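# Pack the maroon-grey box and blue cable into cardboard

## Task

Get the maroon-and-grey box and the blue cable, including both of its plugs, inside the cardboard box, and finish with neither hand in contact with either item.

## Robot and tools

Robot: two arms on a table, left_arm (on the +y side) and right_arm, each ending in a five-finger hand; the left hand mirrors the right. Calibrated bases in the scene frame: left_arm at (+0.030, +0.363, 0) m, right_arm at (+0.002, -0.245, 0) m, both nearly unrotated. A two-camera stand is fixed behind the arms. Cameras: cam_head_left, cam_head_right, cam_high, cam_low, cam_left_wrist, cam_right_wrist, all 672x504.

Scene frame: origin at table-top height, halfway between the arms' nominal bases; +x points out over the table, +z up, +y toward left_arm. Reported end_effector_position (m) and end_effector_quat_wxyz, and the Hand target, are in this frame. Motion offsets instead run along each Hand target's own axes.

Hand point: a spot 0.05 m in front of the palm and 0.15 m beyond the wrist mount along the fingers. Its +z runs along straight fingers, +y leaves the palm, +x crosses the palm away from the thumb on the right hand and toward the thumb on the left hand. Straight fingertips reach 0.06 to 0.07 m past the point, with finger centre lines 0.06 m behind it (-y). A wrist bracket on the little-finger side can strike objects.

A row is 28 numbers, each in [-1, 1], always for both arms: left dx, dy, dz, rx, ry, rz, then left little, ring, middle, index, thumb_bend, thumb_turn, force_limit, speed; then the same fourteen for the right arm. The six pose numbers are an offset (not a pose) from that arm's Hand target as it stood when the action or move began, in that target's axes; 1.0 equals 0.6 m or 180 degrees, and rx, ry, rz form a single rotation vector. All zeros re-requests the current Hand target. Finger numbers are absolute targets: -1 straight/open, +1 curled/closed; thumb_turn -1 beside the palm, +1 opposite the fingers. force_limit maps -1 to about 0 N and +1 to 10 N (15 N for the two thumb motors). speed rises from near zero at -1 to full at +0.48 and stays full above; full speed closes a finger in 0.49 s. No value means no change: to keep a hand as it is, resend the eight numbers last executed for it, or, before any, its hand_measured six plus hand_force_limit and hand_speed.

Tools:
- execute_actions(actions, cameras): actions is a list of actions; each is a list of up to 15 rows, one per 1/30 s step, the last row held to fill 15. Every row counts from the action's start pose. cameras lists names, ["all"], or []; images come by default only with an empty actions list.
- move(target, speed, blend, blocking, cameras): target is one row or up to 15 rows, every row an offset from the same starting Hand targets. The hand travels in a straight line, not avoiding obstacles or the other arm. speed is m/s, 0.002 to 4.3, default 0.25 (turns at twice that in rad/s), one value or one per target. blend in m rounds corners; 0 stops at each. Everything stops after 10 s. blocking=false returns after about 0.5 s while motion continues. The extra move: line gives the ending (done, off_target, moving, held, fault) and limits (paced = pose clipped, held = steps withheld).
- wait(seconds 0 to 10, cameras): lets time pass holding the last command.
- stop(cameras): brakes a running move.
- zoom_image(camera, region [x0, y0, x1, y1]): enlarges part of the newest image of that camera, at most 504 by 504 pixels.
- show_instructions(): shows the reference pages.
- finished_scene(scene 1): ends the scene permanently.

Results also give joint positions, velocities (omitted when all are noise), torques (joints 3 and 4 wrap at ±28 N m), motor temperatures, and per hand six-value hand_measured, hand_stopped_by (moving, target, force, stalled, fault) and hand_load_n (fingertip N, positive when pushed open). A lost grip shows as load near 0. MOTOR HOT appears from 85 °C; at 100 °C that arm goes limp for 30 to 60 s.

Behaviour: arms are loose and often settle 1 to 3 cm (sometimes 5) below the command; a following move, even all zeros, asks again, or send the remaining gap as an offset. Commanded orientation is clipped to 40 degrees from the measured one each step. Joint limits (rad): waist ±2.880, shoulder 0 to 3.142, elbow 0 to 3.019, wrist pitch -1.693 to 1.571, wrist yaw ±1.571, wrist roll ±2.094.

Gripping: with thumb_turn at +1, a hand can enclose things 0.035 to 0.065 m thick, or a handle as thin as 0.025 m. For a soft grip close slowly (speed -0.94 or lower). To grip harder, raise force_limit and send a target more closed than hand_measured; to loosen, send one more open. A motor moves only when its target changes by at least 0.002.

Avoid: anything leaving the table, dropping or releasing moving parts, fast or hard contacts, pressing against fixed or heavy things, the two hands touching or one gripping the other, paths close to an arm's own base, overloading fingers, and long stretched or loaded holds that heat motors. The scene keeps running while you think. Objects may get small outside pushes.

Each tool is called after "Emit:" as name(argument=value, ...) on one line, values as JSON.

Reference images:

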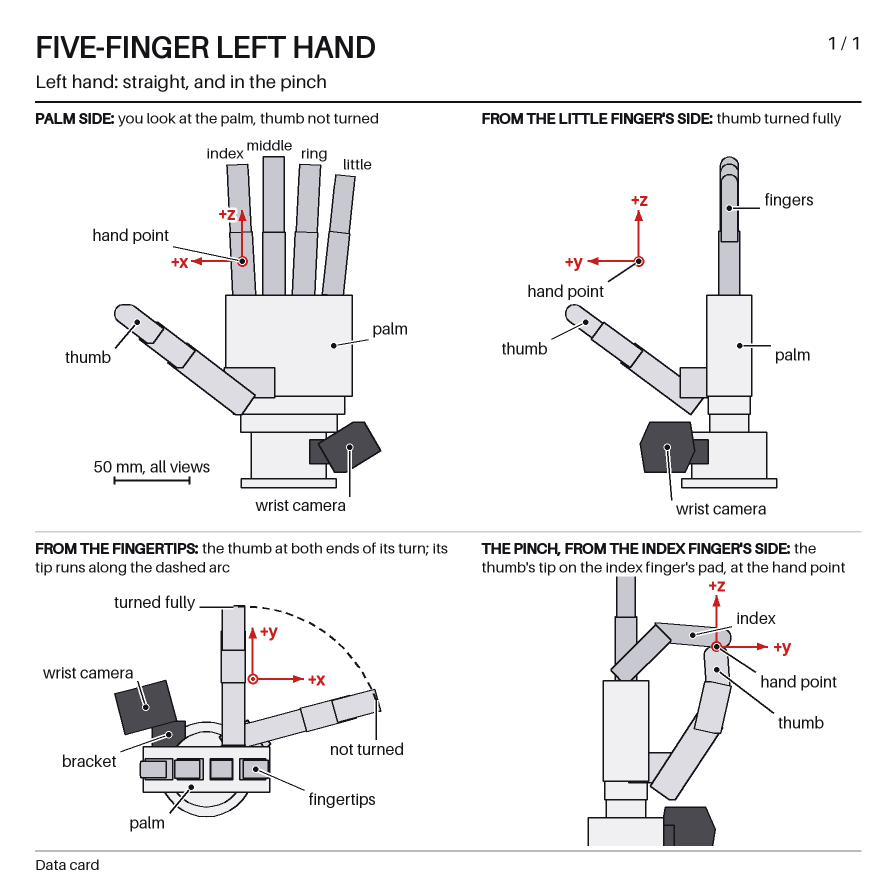

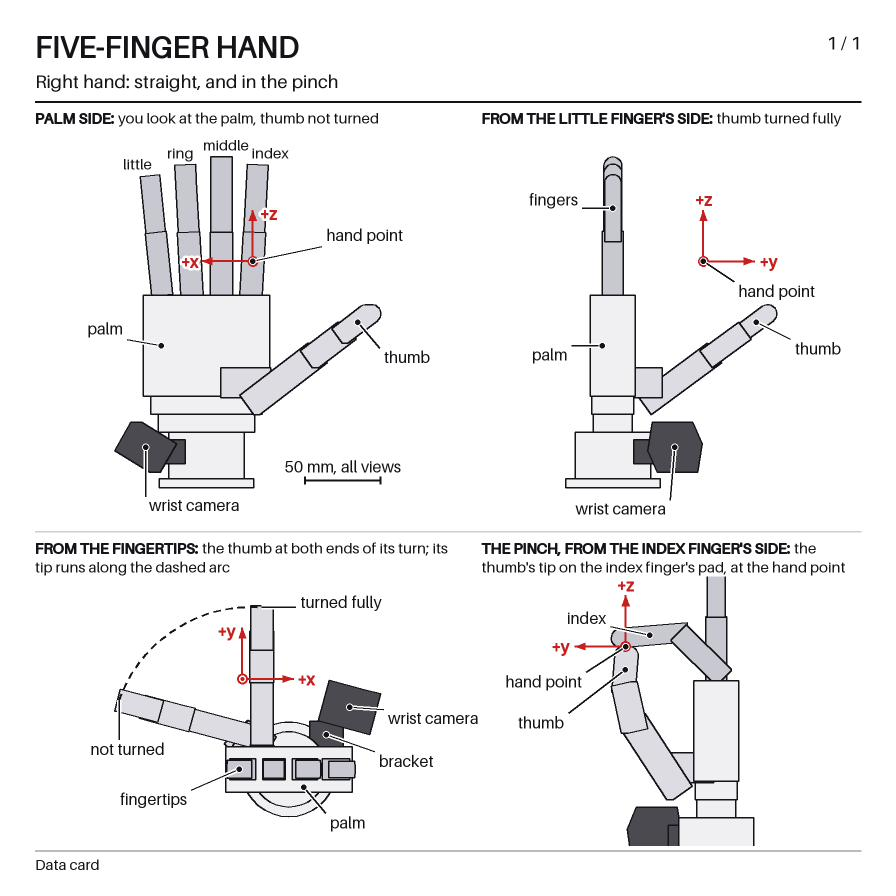

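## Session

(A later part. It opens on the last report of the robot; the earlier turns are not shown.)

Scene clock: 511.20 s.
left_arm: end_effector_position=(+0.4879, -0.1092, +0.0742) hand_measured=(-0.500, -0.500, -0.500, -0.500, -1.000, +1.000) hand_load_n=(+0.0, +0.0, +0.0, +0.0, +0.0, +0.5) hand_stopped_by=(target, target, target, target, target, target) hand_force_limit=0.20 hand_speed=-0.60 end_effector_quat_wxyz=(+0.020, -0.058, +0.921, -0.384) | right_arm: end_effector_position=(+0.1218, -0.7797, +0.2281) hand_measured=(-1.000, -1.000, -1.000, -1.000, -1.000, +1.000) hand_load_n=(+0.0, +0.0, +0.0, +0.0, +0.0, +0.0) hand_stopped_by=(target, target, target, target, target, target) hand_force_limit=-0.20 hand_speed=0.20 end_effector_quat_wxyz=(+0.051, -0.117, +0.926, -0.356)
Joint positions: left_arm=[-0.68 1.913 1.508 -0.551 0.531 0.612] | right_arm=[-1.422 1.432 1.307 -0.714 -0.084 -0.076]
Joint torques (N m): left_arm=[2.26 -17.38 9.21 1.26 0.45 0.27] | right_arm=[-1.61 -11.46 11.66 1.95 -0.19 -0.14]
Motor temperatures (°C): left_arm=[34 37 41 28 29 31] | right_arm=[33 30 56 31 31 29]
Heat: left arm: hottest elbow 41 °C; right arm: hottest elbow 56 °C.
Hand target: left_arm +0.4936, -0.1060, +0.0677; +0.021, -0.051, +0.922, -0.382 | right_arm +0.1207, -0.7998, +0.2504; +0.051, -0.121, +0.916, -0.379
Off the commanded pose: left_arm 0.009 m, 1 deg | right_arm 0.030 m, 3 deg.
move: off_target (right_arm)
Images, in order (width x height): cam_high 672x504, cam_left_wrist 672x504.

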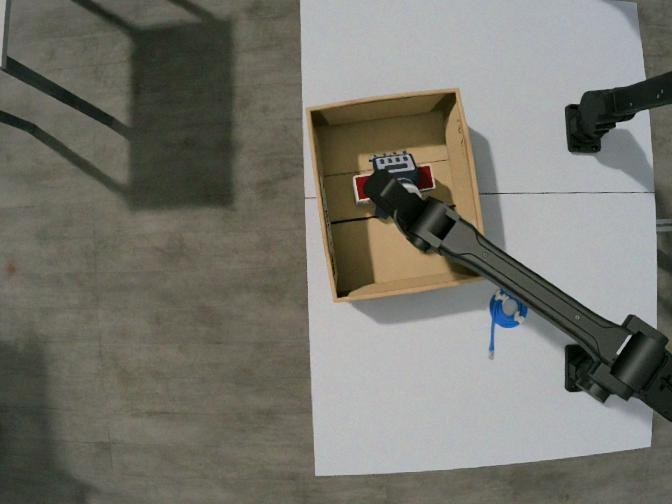

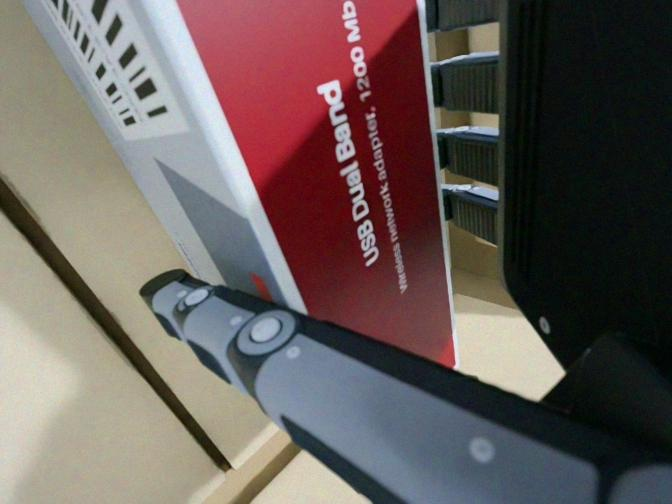

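Emit:
move(target=[[0,0,0,0,0,0,-1,-1,-1,-1,-1,1,0.2,-0.5,0,0,0,0,0,0,-1,-1,-1,-1,-1,1,-0.2,0.2],[0,-0.271,-0.271,0,0,0,-1,-1,-1,-1,-1,1,0.2,-0.5,-0.646,0.2467,-0.435,0,-0.2357,-0.2357,-1,-1,-1,-1,-1,1,-0.2,0.2],[0.1645,0.2935,-0.9815,0,-0.2498,-0.2498,-1,-1,-1,-1,-1,1,0.2,-0.5,-0.646,0.2467,-0.435,0,-0.2357,-0.2357,-1,-1,-1,-1,-1,1,-0.2,0.2]], cameras=["all"], speed=[0.1,0.25,0.3])

Scene clock: 530.07 s.
left_arm: end_effector_position=(+0.3343, +0.4159, +0.3514) hand_measured=(-1.000, -1.000, -1.000, -1.000, -1.000, +1.000) hand_load_n=(+0.0, +0.5, -0.5, +0.0, +0.0, +0.0) hand_stopped_by=(target, target, target, target, target, target) hand_force_limit=0.20 hand_speed=-0.50 end_effector_quat_wxyz=(+0.211, -0.538, +0.753, -0.314) | right_arm: end_effector_position=(+0.4100, -0.4142, +0.3078) hand_measured=(-1.000, -1.000, -1.000, -1.000, -1.000, +1.000) hand_load_n=(+0.0, +0.0, +0.0, +0.0, +0.0, +0.0) hand_stopped_by=(target, target, target, target, target, target) hand_force_limit=-0.20 hand_speed=0.20 end_effector_quat_wxyz=(+0.226, -0.569, +0.736, -0.289)
Joint positions: left_arm=[0.457 0.936 1.249 -1.3 0.545 0.636] | right_arm=[-0.508 1.156 1.264 -0.944 -0.179 -0.189]
Joint torques (N m): left_arm=[2.26 -2.02 11.34 0.61 0.62 0.32] | right_arm=[-0.73 -7.53 11.67 1.32 -0.01 0.07]
Motor temperatures (°C): left_arm=[34 37 40 28 29 31] | right_arm=[33 30 55 31 31 29]
Heat: left arm: hottest elbow 40 °C; right arm: hottest elbow 55 °C.
Hand target: left_arm +0.3358, +0.4208, +0.3595; +0.219, -0.529, +0.757, -0.314 | right_arm +0.4194, -0.4195, +0.3304; +0.233, -0.563, +0.732, -0.304
Off the commanded pose: left_arm 0.010 m, 1 deg | right_arm 0.025 m, 2 deg.
move: off_target (right_arm)

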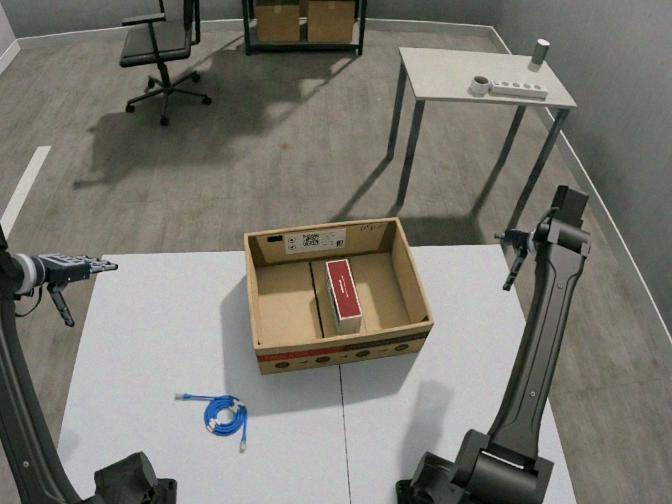

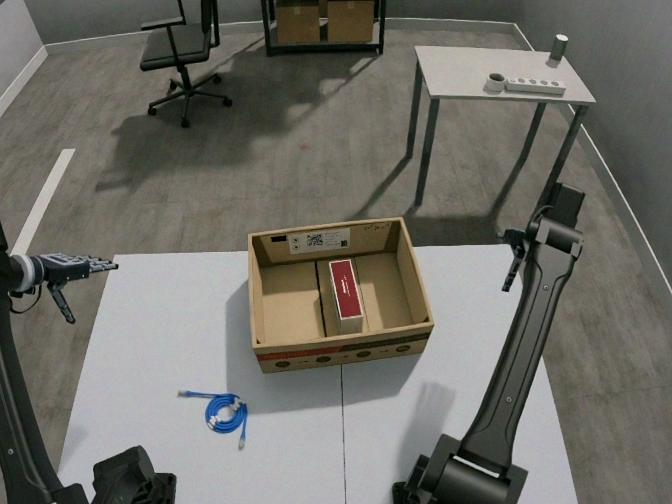

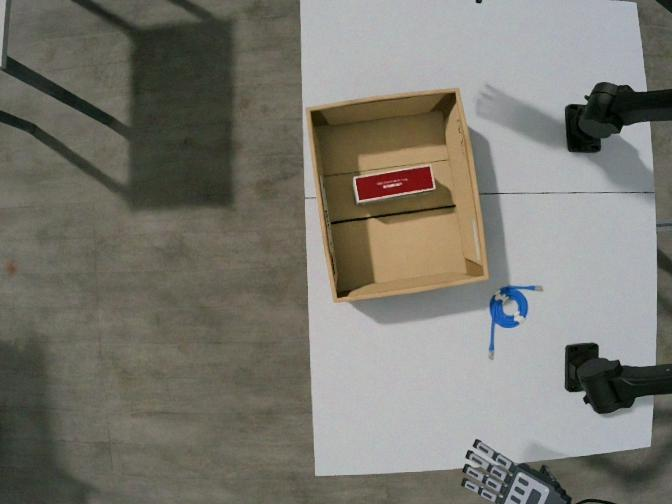

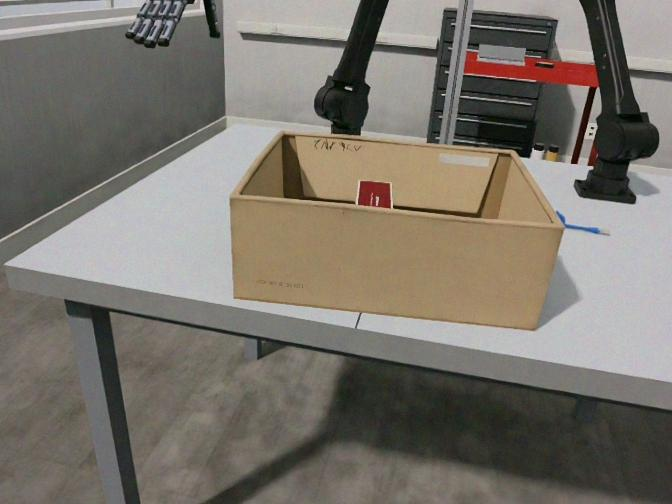

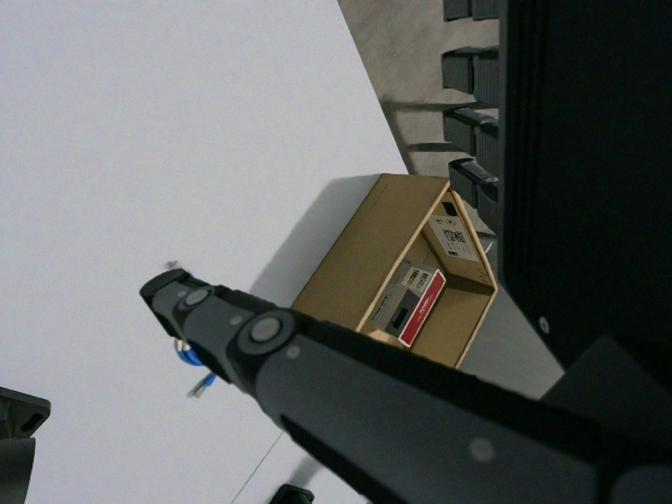

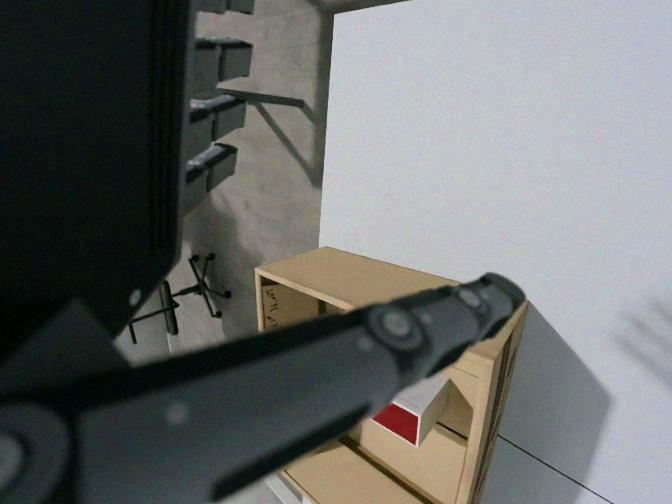

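Emit:
zoom_image(camera="cam_high", region=[470, 265, 570, 365])

Scaled by 5.040 from the camera's 672x504 image, which has a finer 960x720 frame.

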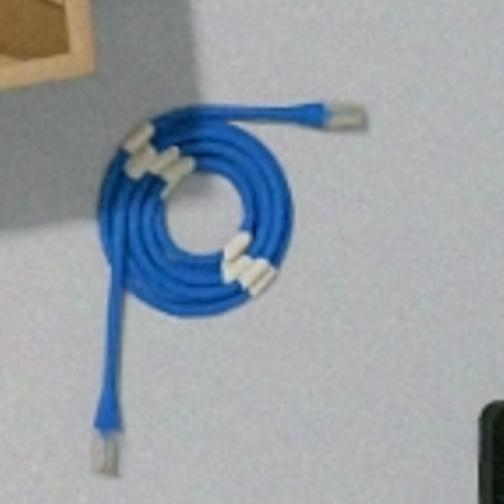

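Emit:
move(target=[[0,0,0,0,0,0,-1,-1,-1,-1,-1,1,0.2,-0.5,-0.4974,0.1547,-0.13,0.065,-0.255,-0.162,-1,-1,-1,-1,-1,1,-0.2,0.2],[0,0,0,0,0,0,-1,-1,-1,-1,-1,1,0.2,-0.5,-0.946,0.618,-0.2635,0.109,-0.4244,-0.2704,-1,-1,-0.4,-0.4,-0.3,1,-0.2,0]], cameras=["all"], speed=0.25)

Emit:
zoom_image(camera="cam_high", region=[430, 200, 630, 350])

Scene clock: 572.83 s.
left_arm: end_effector_position=(+0.3343, +0.4159, +0.3514) hand_measured=(-1.000, -1.000, -1.000, -1.000, -1.000, +1.000) hand_load_n=(+0.0, +0.0, +0.0, -0.5, +0.0, +0.0) hand_stopped_by=(target, target, target, target, target, target) hand_force_limit=0.20 hand_speed=-0.50 end_effector_quat_wxyz=(+0.211, -0.538, +0.753, -0.314) | right_arm: end_effector_position=(+0.2011, +0.2100, +0.1615) hand_measured=(-1.000, -1.000, -0.400, -0.400, -0.300, +1.000) hand_load_n=(+0.0, +0.0, +0.0, +0.0, +0.0, +0.0) hand_stopped_by=(target, target, target, target, target, target) hand_force_limit=-0.20 hand_speed=0.00 end_effector_quat_wxyz=(-0.550, +0.825, -0.112, +0.072)
Joint positions: left_arm=[0.457 0.936 1.249 -1.3 0.545 0.636] | right_arm=[1.013 1.205 0.693 0.1 -0.276 -0.113]
Joint torques (N m): left_arm=[2.08 -2.43 11.23 0.83 0.56 0.27] | right_arm=[-0.44 -7.47 9.36 2.89 0.03 0.07]
Heat: left arm: hottest elbow 39 °C; right arm: hottest elbow 51 °C.
Hand target: left_arm +0.3358, +0.4208, +0.3595; +0.219, -0.529, +0.757, -0.314 | right_arm +0.2039, +0.2251, +0.1799; -0.569, +0.812, -0.106, +0.075
Off the commanded pose: left_arm 0.010 m, 1 deg | right_arm 0.024 m, 3 deg.
move: off_target (right_arm); target 2's new numbers were sent with right_arm's hand 0.024 m and 3 deg from that target

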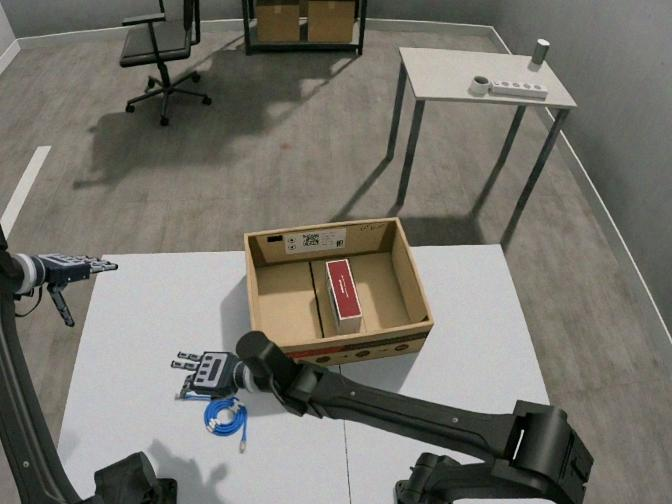

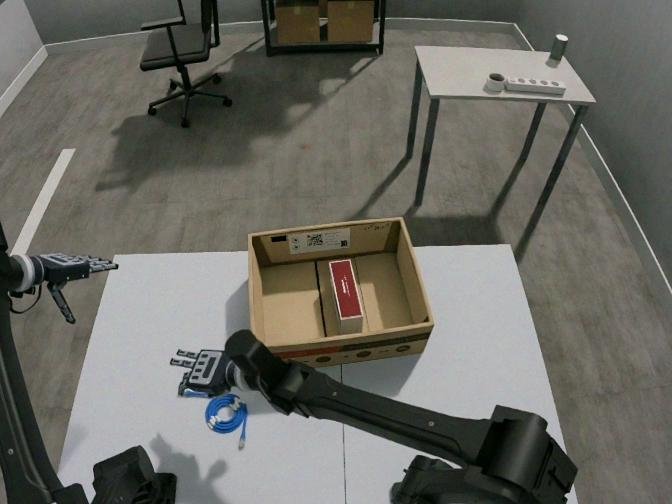

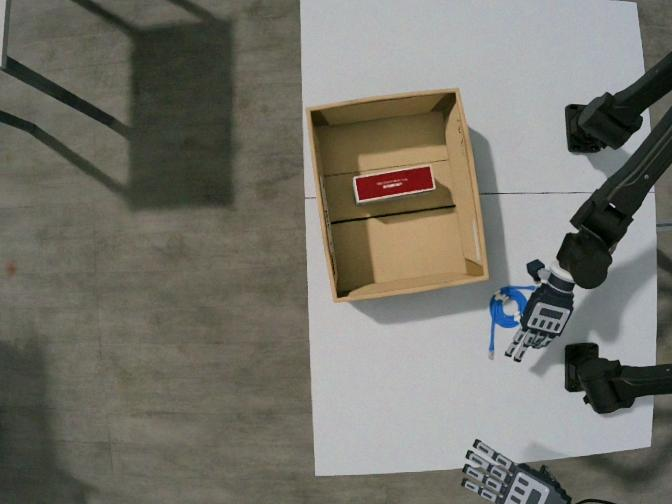

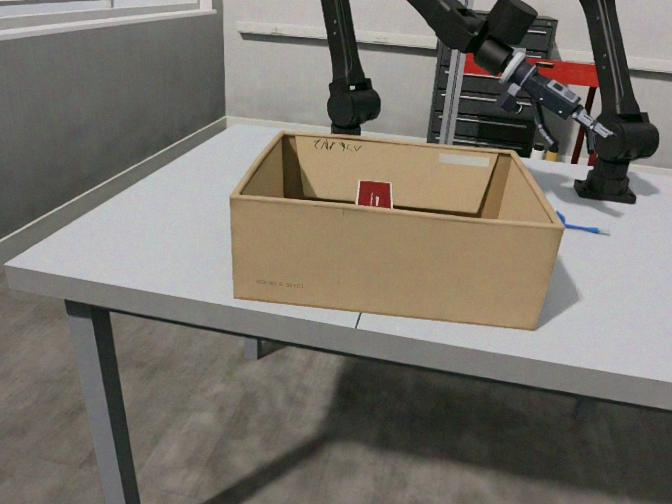

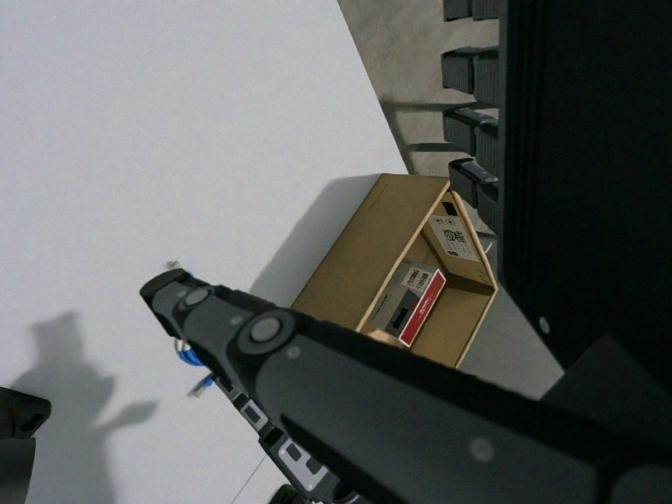

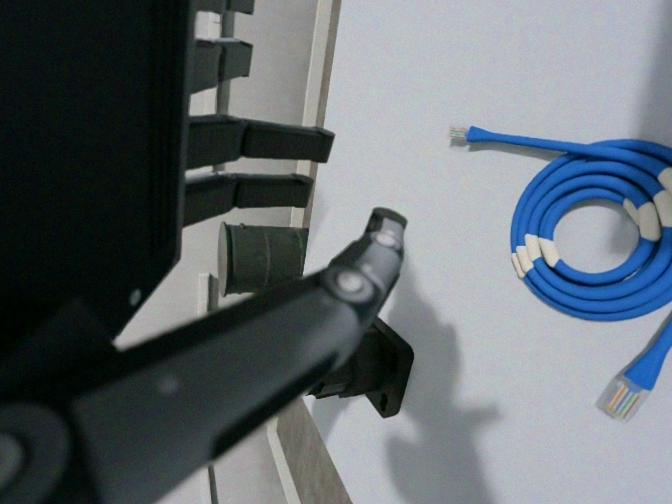

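Scaled by 2.520 from the camera's 672x504 image, which has a finer 960x720 frame.

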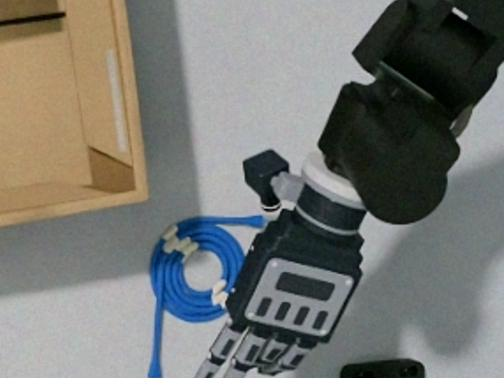

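Emit:
move(target=[[0,0,0,0,0,0,-1,-1,-1,-1,-1,1,0.2,-0.5,-0.0185,0.118,0.0413,0,0,0,-1,-1,-0.4,-0.4,-0.3,1,-0.2,0]], cameras=["cam_high","cam_right_wrist","cam_low","cam_head_left"], speed=0.12)

Emit:
zoom_image(camera="cam_high", region=[460, 230, 600, 370])

Emit:
zoom_image(camera="cam_head_left", region=[150, 330, 290, 470])

Scene clock: 583.17 s.
left_arm: end_effector_position=(+0.3343, +0.4159, +0.3514) hand_measured=(-1.000, -1.000, -1.000, -1.000, -1.000, +1.000) hand_load_n=(+0.0, +0.0, -0.5, +0.0, +0.0, +0.0) hand_stopped_by=(target, target, target, target, target, target) hand_force_limit=0.20 hand_speed=-0.50 end_effector_quat_wxyz=(+0.211, -0.538, +0.753, -0.314) | right_arm: end_effector_position=(+0.1926, +0.2204, +0.1013) hand_measured=(-1.000, -1.000, -0.400, -0.400, -0.300, +1.000) hand_load_n=(+0.0, +0.0, +0.0, +0.0, +0.0, -0.5) hand_stopped_by=(target, target, target, target, target, target) hand_force_limit=-0.20 hand_speed=0.00 end_effector_quat_wxyz=(-0.560, +0.818, -0.107, +0.075)
Joint positions: left_arm=[0.457 0.936 1.249 -1.3 0.545 0.636] | right_arm=[1.046 1.344 0.598 0.364 -0.25 -0.102]
Joint torques (N m): left_arm=[2.55 -3.02 11.33 0.59 0.53 0.26] | right_arm=[-0.32 -8.12 6.57 2.93 0.07 0.08]
Motor temperatures (°C): left_arm=[34 33 39 28 29 31] | right_arm=[33 29 50 31 31 29]
Heat: left arm: hottest elbow 39 °C; right arm: hottest elbow 50 °C.
Hand target: left_arm +0.3358, +0.4208, +0.3595; +0.219, -0.529, +0.757, -0.314 | right_arm +0.1930, +0.2271, +0.1048; -0.569, +0.812, -0.106, +0.075
Off the commanded pose: left_arm 0.010 m, 1 deg | right_arm 0.008 m, 1 deg.
move: done
Images, in order (width x height): cam_head_left 672x504, cam_high 672x504, cam_low 672x504, cam_right_wrist 672x504.

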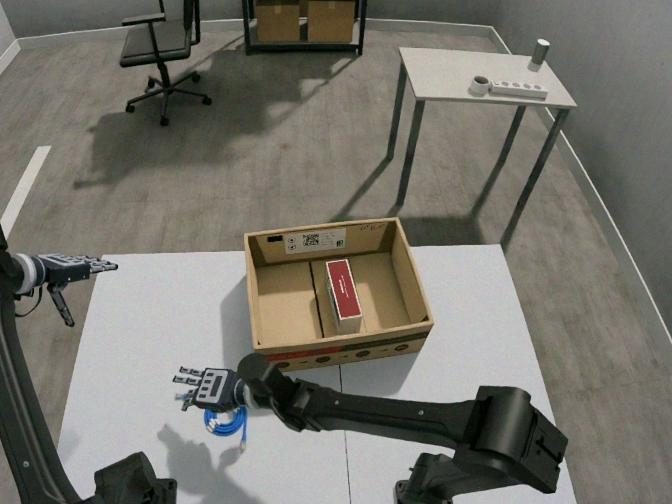

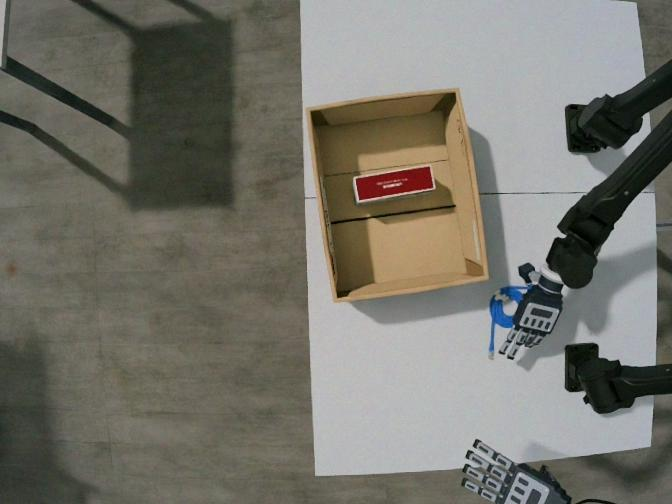

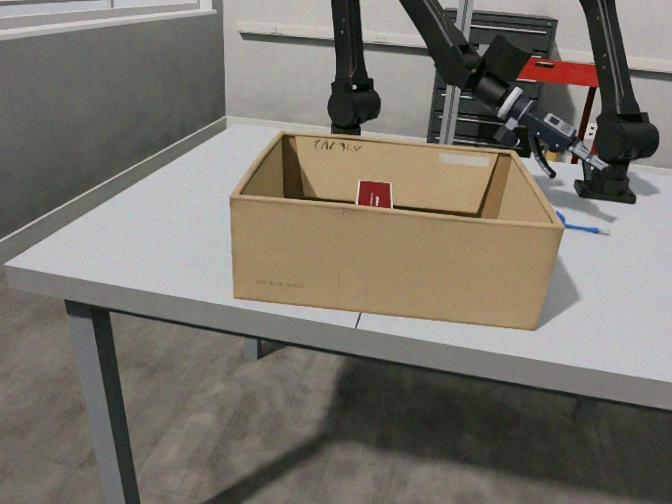

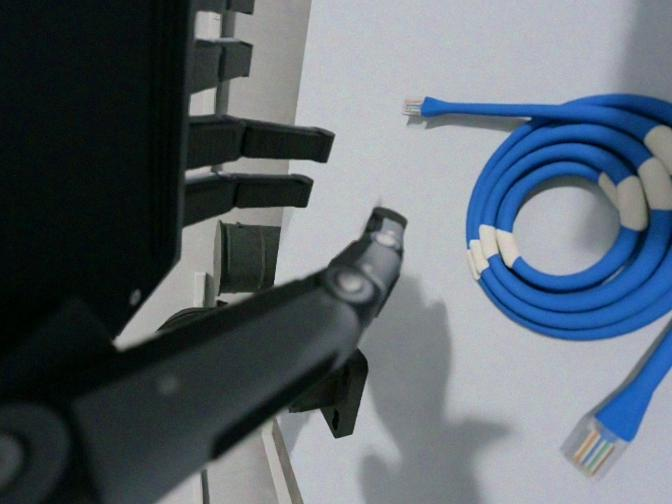

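Scaled by 3.600 from the camera's 672x504 image, which has a finer 960x720 frame.

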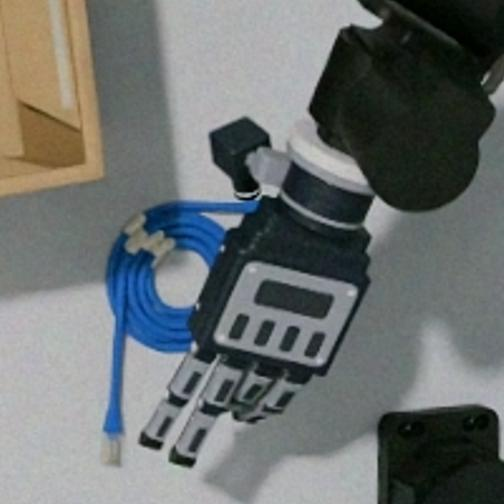

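Scaled by 3.600 from the camera's 672x504 image, which has a finer 960x720 frame.

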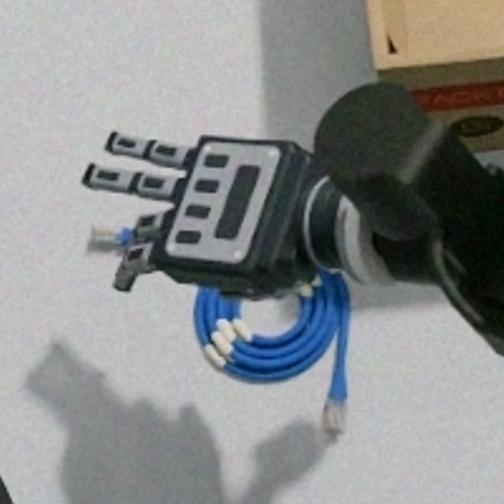

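Emit:
move(target=[[0,0,0,0,0,0,-1,-1,-1,-1,-1,1,0.2,-0.5,0,0.0783,0.0285,0,0,0,-1,-1,-0.4,-0.4,-0.3,1,-0.2,0]], cameras=["cam_high","cam_right_wrist","cam_low","cam_head_left"], speed=0.1)

Emit:
zoom_image(camera="cam_head_left", region=[150, 330, 290, 470])

Emit:
zoom_image(camera="cam_high", region=[460, 230, 600, 370])

Scene clock: 622.13 s.
left_arm: end_effector_position=(+0.3343, +0.4159, +0.3514) hand_measured=(-1.000, -1.000, -1.000, -1.000, -1.000, +1.000) hand_load_n=(+0.0, +0.0, +0.0, -0.5, +0.0, +0.0) hand_stopped_by=(target, target, target, target, target, target) hand_force_limit=0.20 hand_speed=-0.50 end_effector_quat_wxyz=(+0.211, -0.538, +0.753, -0.314) | right_arm: end_effector_position=(+0.1966, +0.2197, +0.0524) hand_measured=(-1.000, -1.000, -0.400, -0.400, -0.300, +1.000) hand_load_n=(+0.0, +0.0, +0.0, +0.0, +0.0, +0.0) hand_stopped_by=(target, target, target, target, target, target) hand_force_limit=-0.20 hand_speed=0.00 end_effector_quat_wxyz=(-0.560, +0.817, -0.110, +0.077)
Joint positions: left_arm=[0.457 0.936 1.249 -1.3 0.545 0.636] | right_arm=[1.039 1.485 0.55 0.554 -0.25 -0.102]
Joint torques (N m): left_arm=[2.61 -1.49 11.25 0.99 0.54 0.3] | right_arm=[-0.32 -8.94 5.53 2.95 0.06 0.07]
Heat: left arm: hottest elbow 39 °C; right arm: hottest elbow 46 °C.
Hand target: left_arm +0.3358, +0.4208, +0.3595; +0.219, -0.529, +0.757, -0.314 | right_arm +0.1931, +0.2271, +0.0549; -0.569, +0.812, -0.106, +0.075
Off the commanded pose: left_arm 0.010 m, 1 deg | right_arm 0.009 m, 1 deg.
move: done
Images, in order (width x height): cam_head_left 672x504, cam_high 672x504, cam_low 672x504, cam_right_wrist 672x504.

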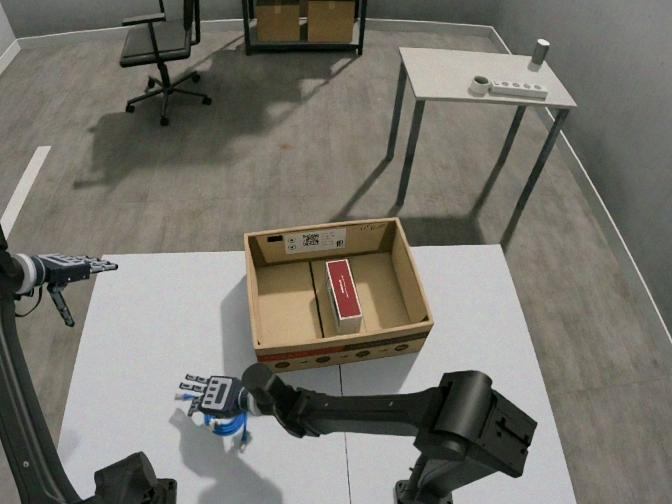

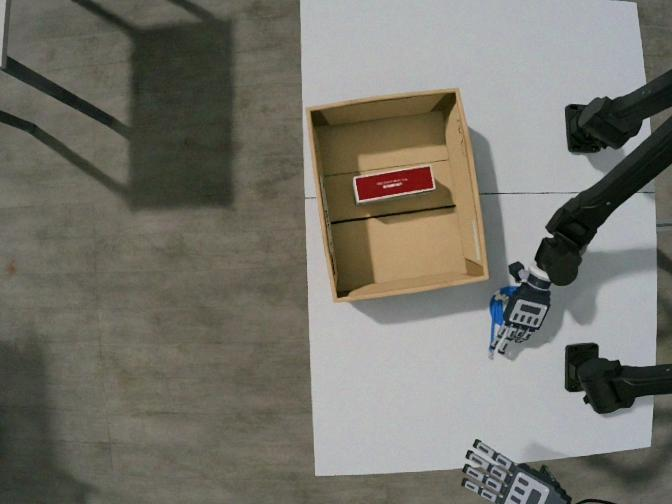

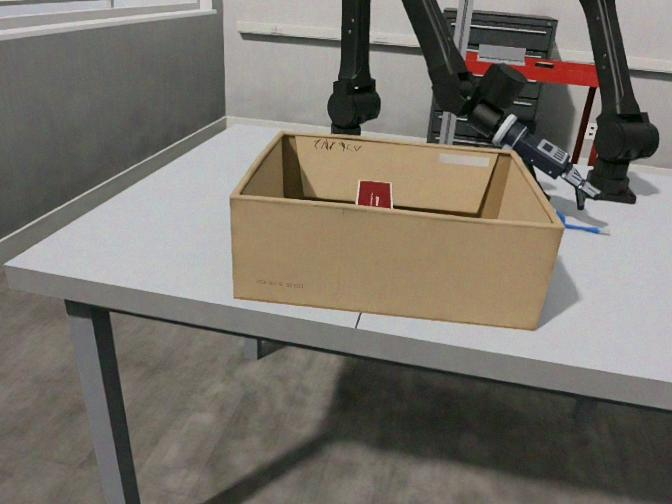

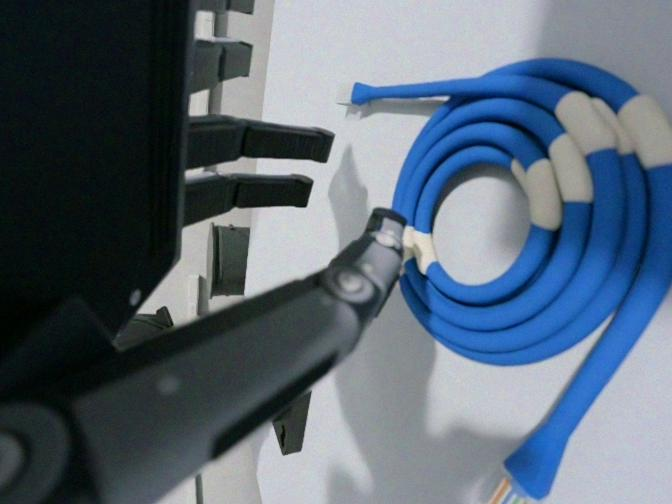

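Scaled by 3.600 from the camera's 672x504 image, which has a finer 960x720 frame.

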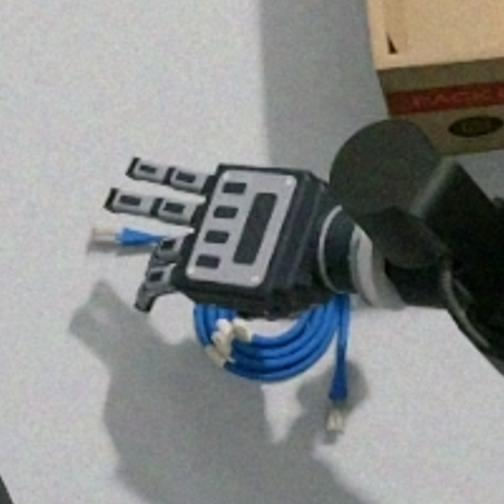

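Scaled by 3.600 from the camera's 672x504 image, which has a finer 960x720 frame.

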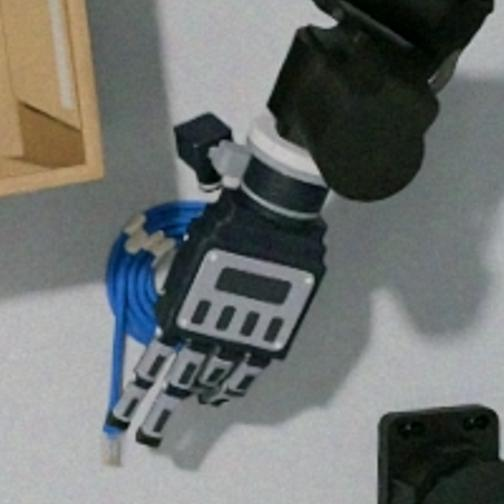

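Emit:
move(target=[[0,0,0,0,0,0,-1,-1,-1,-1,-1,1,0.2,-0.5,0,0.0392,0.0143,0,0,0,-1,-1,-0.4,-0.4,-0.3,1,-0.2,0]], cameras=["cam_right_wrist","cam_head_left"], speed=0.06)

Emit:
zoom_image(camera="cam_head_left", region=[150, 330, 290, 470])

Scene clock: 633.83 s.
left_arm: end_effector_position=(+0.3343, +0.4159, +0.3514) hand_measured=(-1.000, -1.000, -1.000, -1.000, -1.000, +1.000) hand_load_n=(+0.0, +0.0, +0.0, +0.0, +0.0, +0.0) hand_stopped_by=(target, target, target, target, target, target) hand_force_limit=0.20 hand_speed=-0.50 end_effector_quat_wxyz=(+0.211, -0.538, +0.753, -0.314) | right_arm: end_effector_position=(+0.1979, +0.2205, +0.0290) hand_measured=(-1.000, -1.000, -0.400, -0.400, -0.300, +1.000) hand_load_n=(+0.0, +0.0, +0.0, +0.0, +0.0, +0.0) hand_stopped_by=(target, target, target, target, target, target) hand_force_limit=-0.20 hand_speed=0.00 end_effector_quat_wxyz=(-0.561, +0.817, -0.107, +0.080)
Joint positions: left_arm=[0.457 0.936 1.249 -1.3 0.545 0.636] | right_arm=[1.039 1.565 0.536 0.651 -0.248 -0.108]
Joint torques (N m): left_arm=[2.43 -2.08 11.04 0.76 0.5 0.31] | right_arm=[-0.38 -9.11 4.85 2.95 0.01 0.06]
Motor temperatures (°C): left_arm=[34 31 39 28 30 31] | right_arm=[33 29 45 31 31 29]
Heat: left arm: hottest elbow 39 °C; right arm: hottest elbow 45 °C.
Hand target: left_arm +0.3358, +0.4208, +0.3595; +0.219, -0.529, +0.757, -0.314 | right_arm +0.1931, +0.2271, +0.0298; -0.569, +0.812, -0.106, +0.075
Off the commanded pose: left_arm 0.010 m, 1 deg | right_arm 0.008 m, 1 deg.
move: done
Images, in order (width x height): cam_head_left 672x504, cam_right_wrist 672x504.

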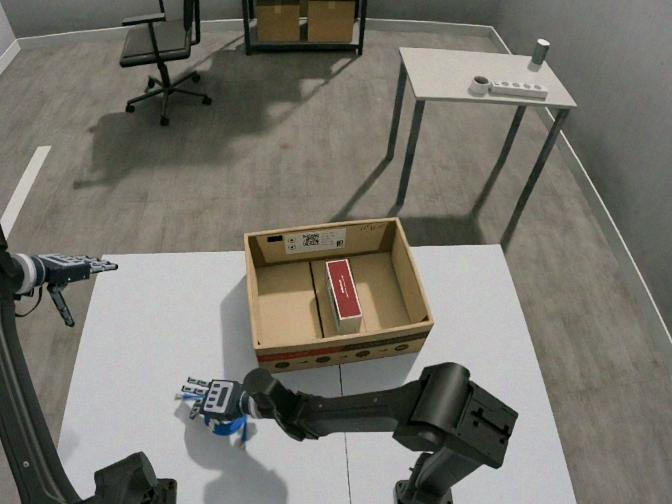

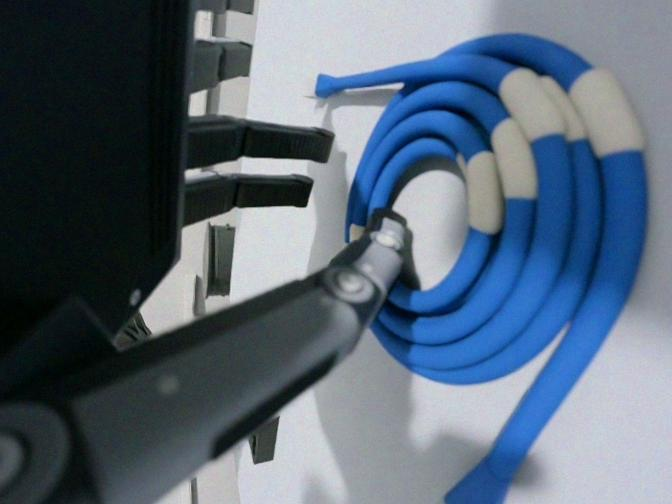

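Scaled by 3.600 from the camera's 672x504 image, which has a finer 960x720 frame.

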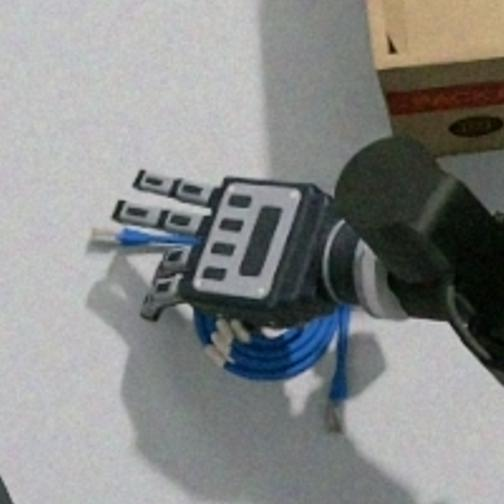

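Emit:
move(target=[[0,0,0,0,0,0,-1,-1,-1,-1,-1,1,0.2,-0.5,0,0.0235,0.0086,0,0,0,-1,-1,-0.4,-0.4,-0.3,1,-0.2,0]], cameras=["cam_right_wrist","cam_head_left"], speed=0.05)

Scene clock: 637.57 s.
left_arm: end_effector_position=(+0.3343, +0.4159, +0.3514) hand_measured=(-1.000, -1.000, -1.000, -1.000, -1.000, +1.000) hand_load_n=(-0.5, +0.0, +0.0, +0.0, +0.0, +0.0) hand_stopped_by=(target, target, target, target, target, target) hand_force_limit=0.20 hand_speed=-0.50 end_effector_quat_wxyz=(+0.211, -0.538, +0.753, -0.314) | right_arm: end_effector_position=(+0.1989, +0.2228, +0.0238) hand_measured=(-1.000, -1.000, -0.400, -0.400, -0.300, +1.000) hand_load_n=(+0.0, +0.0, +0.0, +0.0, +0.5, -1.0) hand_stopped_by=(target, target, target, target, target, target) hand_force_limit=-0.20 hand_speed=0.00 end_effector_quat_wxyz=(-0.570, +0.811, -0.107, +0.082)
Joint positions: left_arm=[0.457 0.936 1.249 -1.3 0.545 0.636] | right_arm=[1.039 1.599 0.529 0.715 -0.248 -0.104]
Joint torques (N m): left_arm=[1.44 -2.61 11.06 0.7 0.51 0.3] | right_arm=[-0.15 -7.88 4.64 2.81 -0.01 0.06]
Heat: left arm: hottest elbow 39 °C; right arm: hottest elbow 45 °C.
Hand target: left_arm +0.3358, +0.4208, +0.3595; +0.219, -0.529, +0.757, -0.314 | right_arm +0.1931, +0.2271, +0.0148; -0.569, +0.812, -0.106, +0.075
Off the commanded pose: left_arm 0.010 m, 1 deg | right_arm 0.012 m, 1 deg.
move: off_target (right_arm)
Images, in order (width x height): cam_head_left 672x504, cam_right_wrist 672x504.

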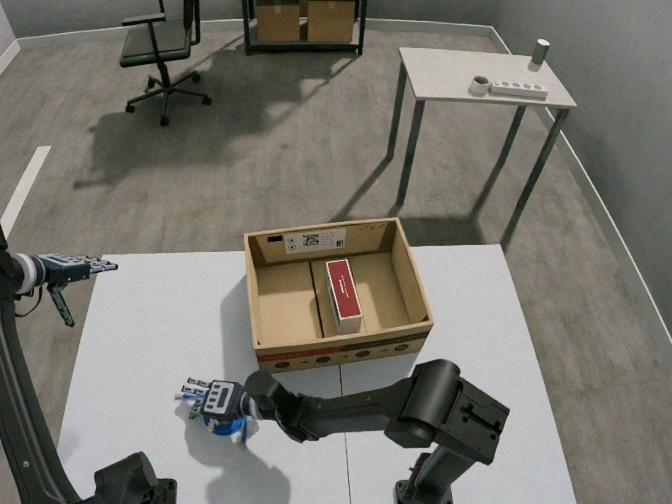

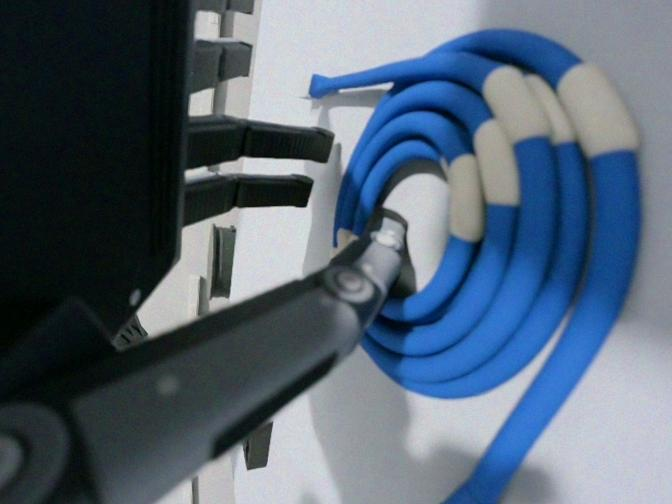

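Emit:
execute_actions(actions=[[[0,0,0,0,0,0,-1,-1,-1,-1,-1,1,0.2,-0.5,0,0,0,0,0,0,-1,-1,-0.1,-0.1,-0.3,1,-0.5,-0.8]],[[0,0,0,0,0,0,-1,-1,-1,-1,-1,1,0.2,-0.5,0,0,0,0,0,0,-1,-1,-0.1,-0.1,-0.3,1,-0.5,-0.8]]], cameras=["cam_right_wrist","cam_head_left"])

Emit:
zoom_image(camera="cam_head_left", region=[150, 330, 290, 470])

Scene clock: 646.97 s.
left_arm: end_effector_position=(+0.3343, +0.4159, +0.3514) hand_measured=(-1.000, -1.000, -1.000, -1.000, -1.000, +1.000) hand_load_n=(+0.0, +0.0, +0.0, +0.0, +0.5, +0.0) hand_stopped_by=(target, target, target, target, target, target) hand_force_limit=0.20 hand_speed=-0.50 end_effector_quat_wxyz=(+0.211, -0.538, +0.753, -0.314) | right_arm: end_effector_position=(+0.1986, +0.2240, +0.0240) hand_measured=(-1.000, -1.000, -0.200, -0.100, -0.300, +1.000) hand_load_n=(+0.0, +0.0, +1.0, +0.0, +0.5, +0.0) hand_stopped_by=(target, target, force, target, target, target) hand_force_limit=-0.50 hand_speed=-0.80 end_effector_quat_wxyz=(-0.572, +0.809, -0.106, +0.082)
Joint positions: left_arm=[0.457 0.936 1.249 -1.3 0.545 0.636] | right_arm=[1.04 1.603 0.529 0.726 -0.248 -0.102]
Joint torques (N m): left_arm=[2.02 -3.08 10.97 0.77 0.46 0.26] | right_arm=[-0.38 -8.35 4.64 2.43 0 0.06]
Heat: left arm: hottest elbow 39 °C; right arm: hottest elbow 44 °C.
Hand target: left_arm +0.3358, +0.4208, +0.3595; +0.219, -0.529, +0.757, -0.314 | right_arm +0.1931, +0.2271, +0.0148; -0.569, +0.812, -0.106, +0.075
Off the commanded pose: left_arm 0.010 m, 1 deg | right_arm 0.011 m, 1 deg.
Images, in order (width x height): cam_head_left 672x504, cam_right_wrist 672x504.

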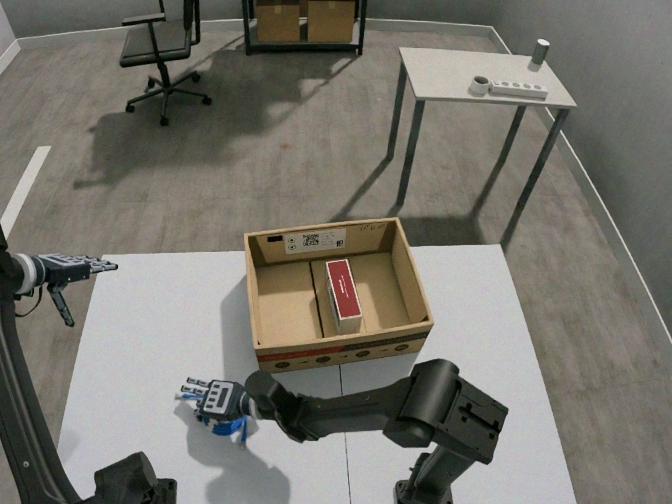

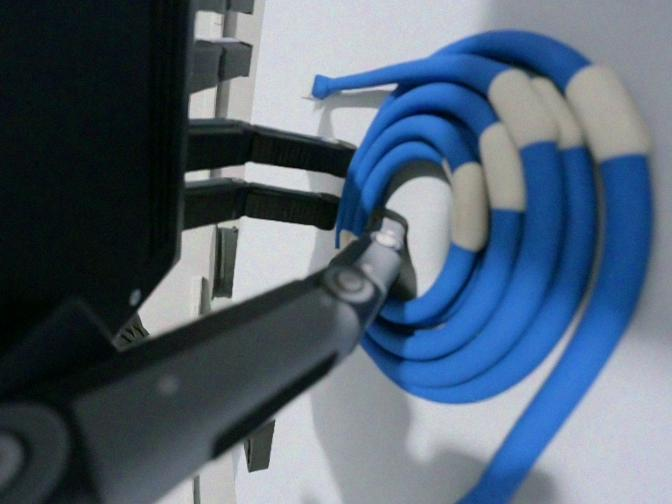

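Scaled by 3.600 from the camera's 672x504 image, which has a finer 960x720 frame.

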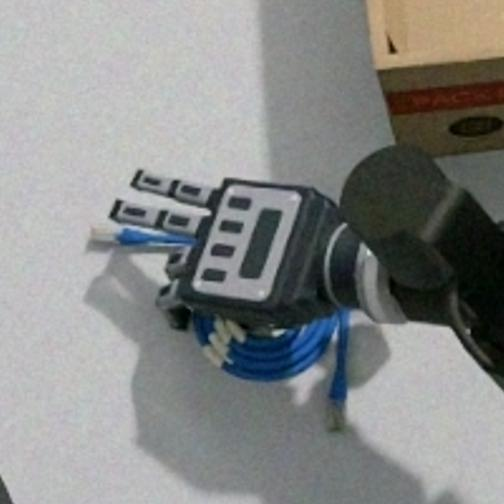

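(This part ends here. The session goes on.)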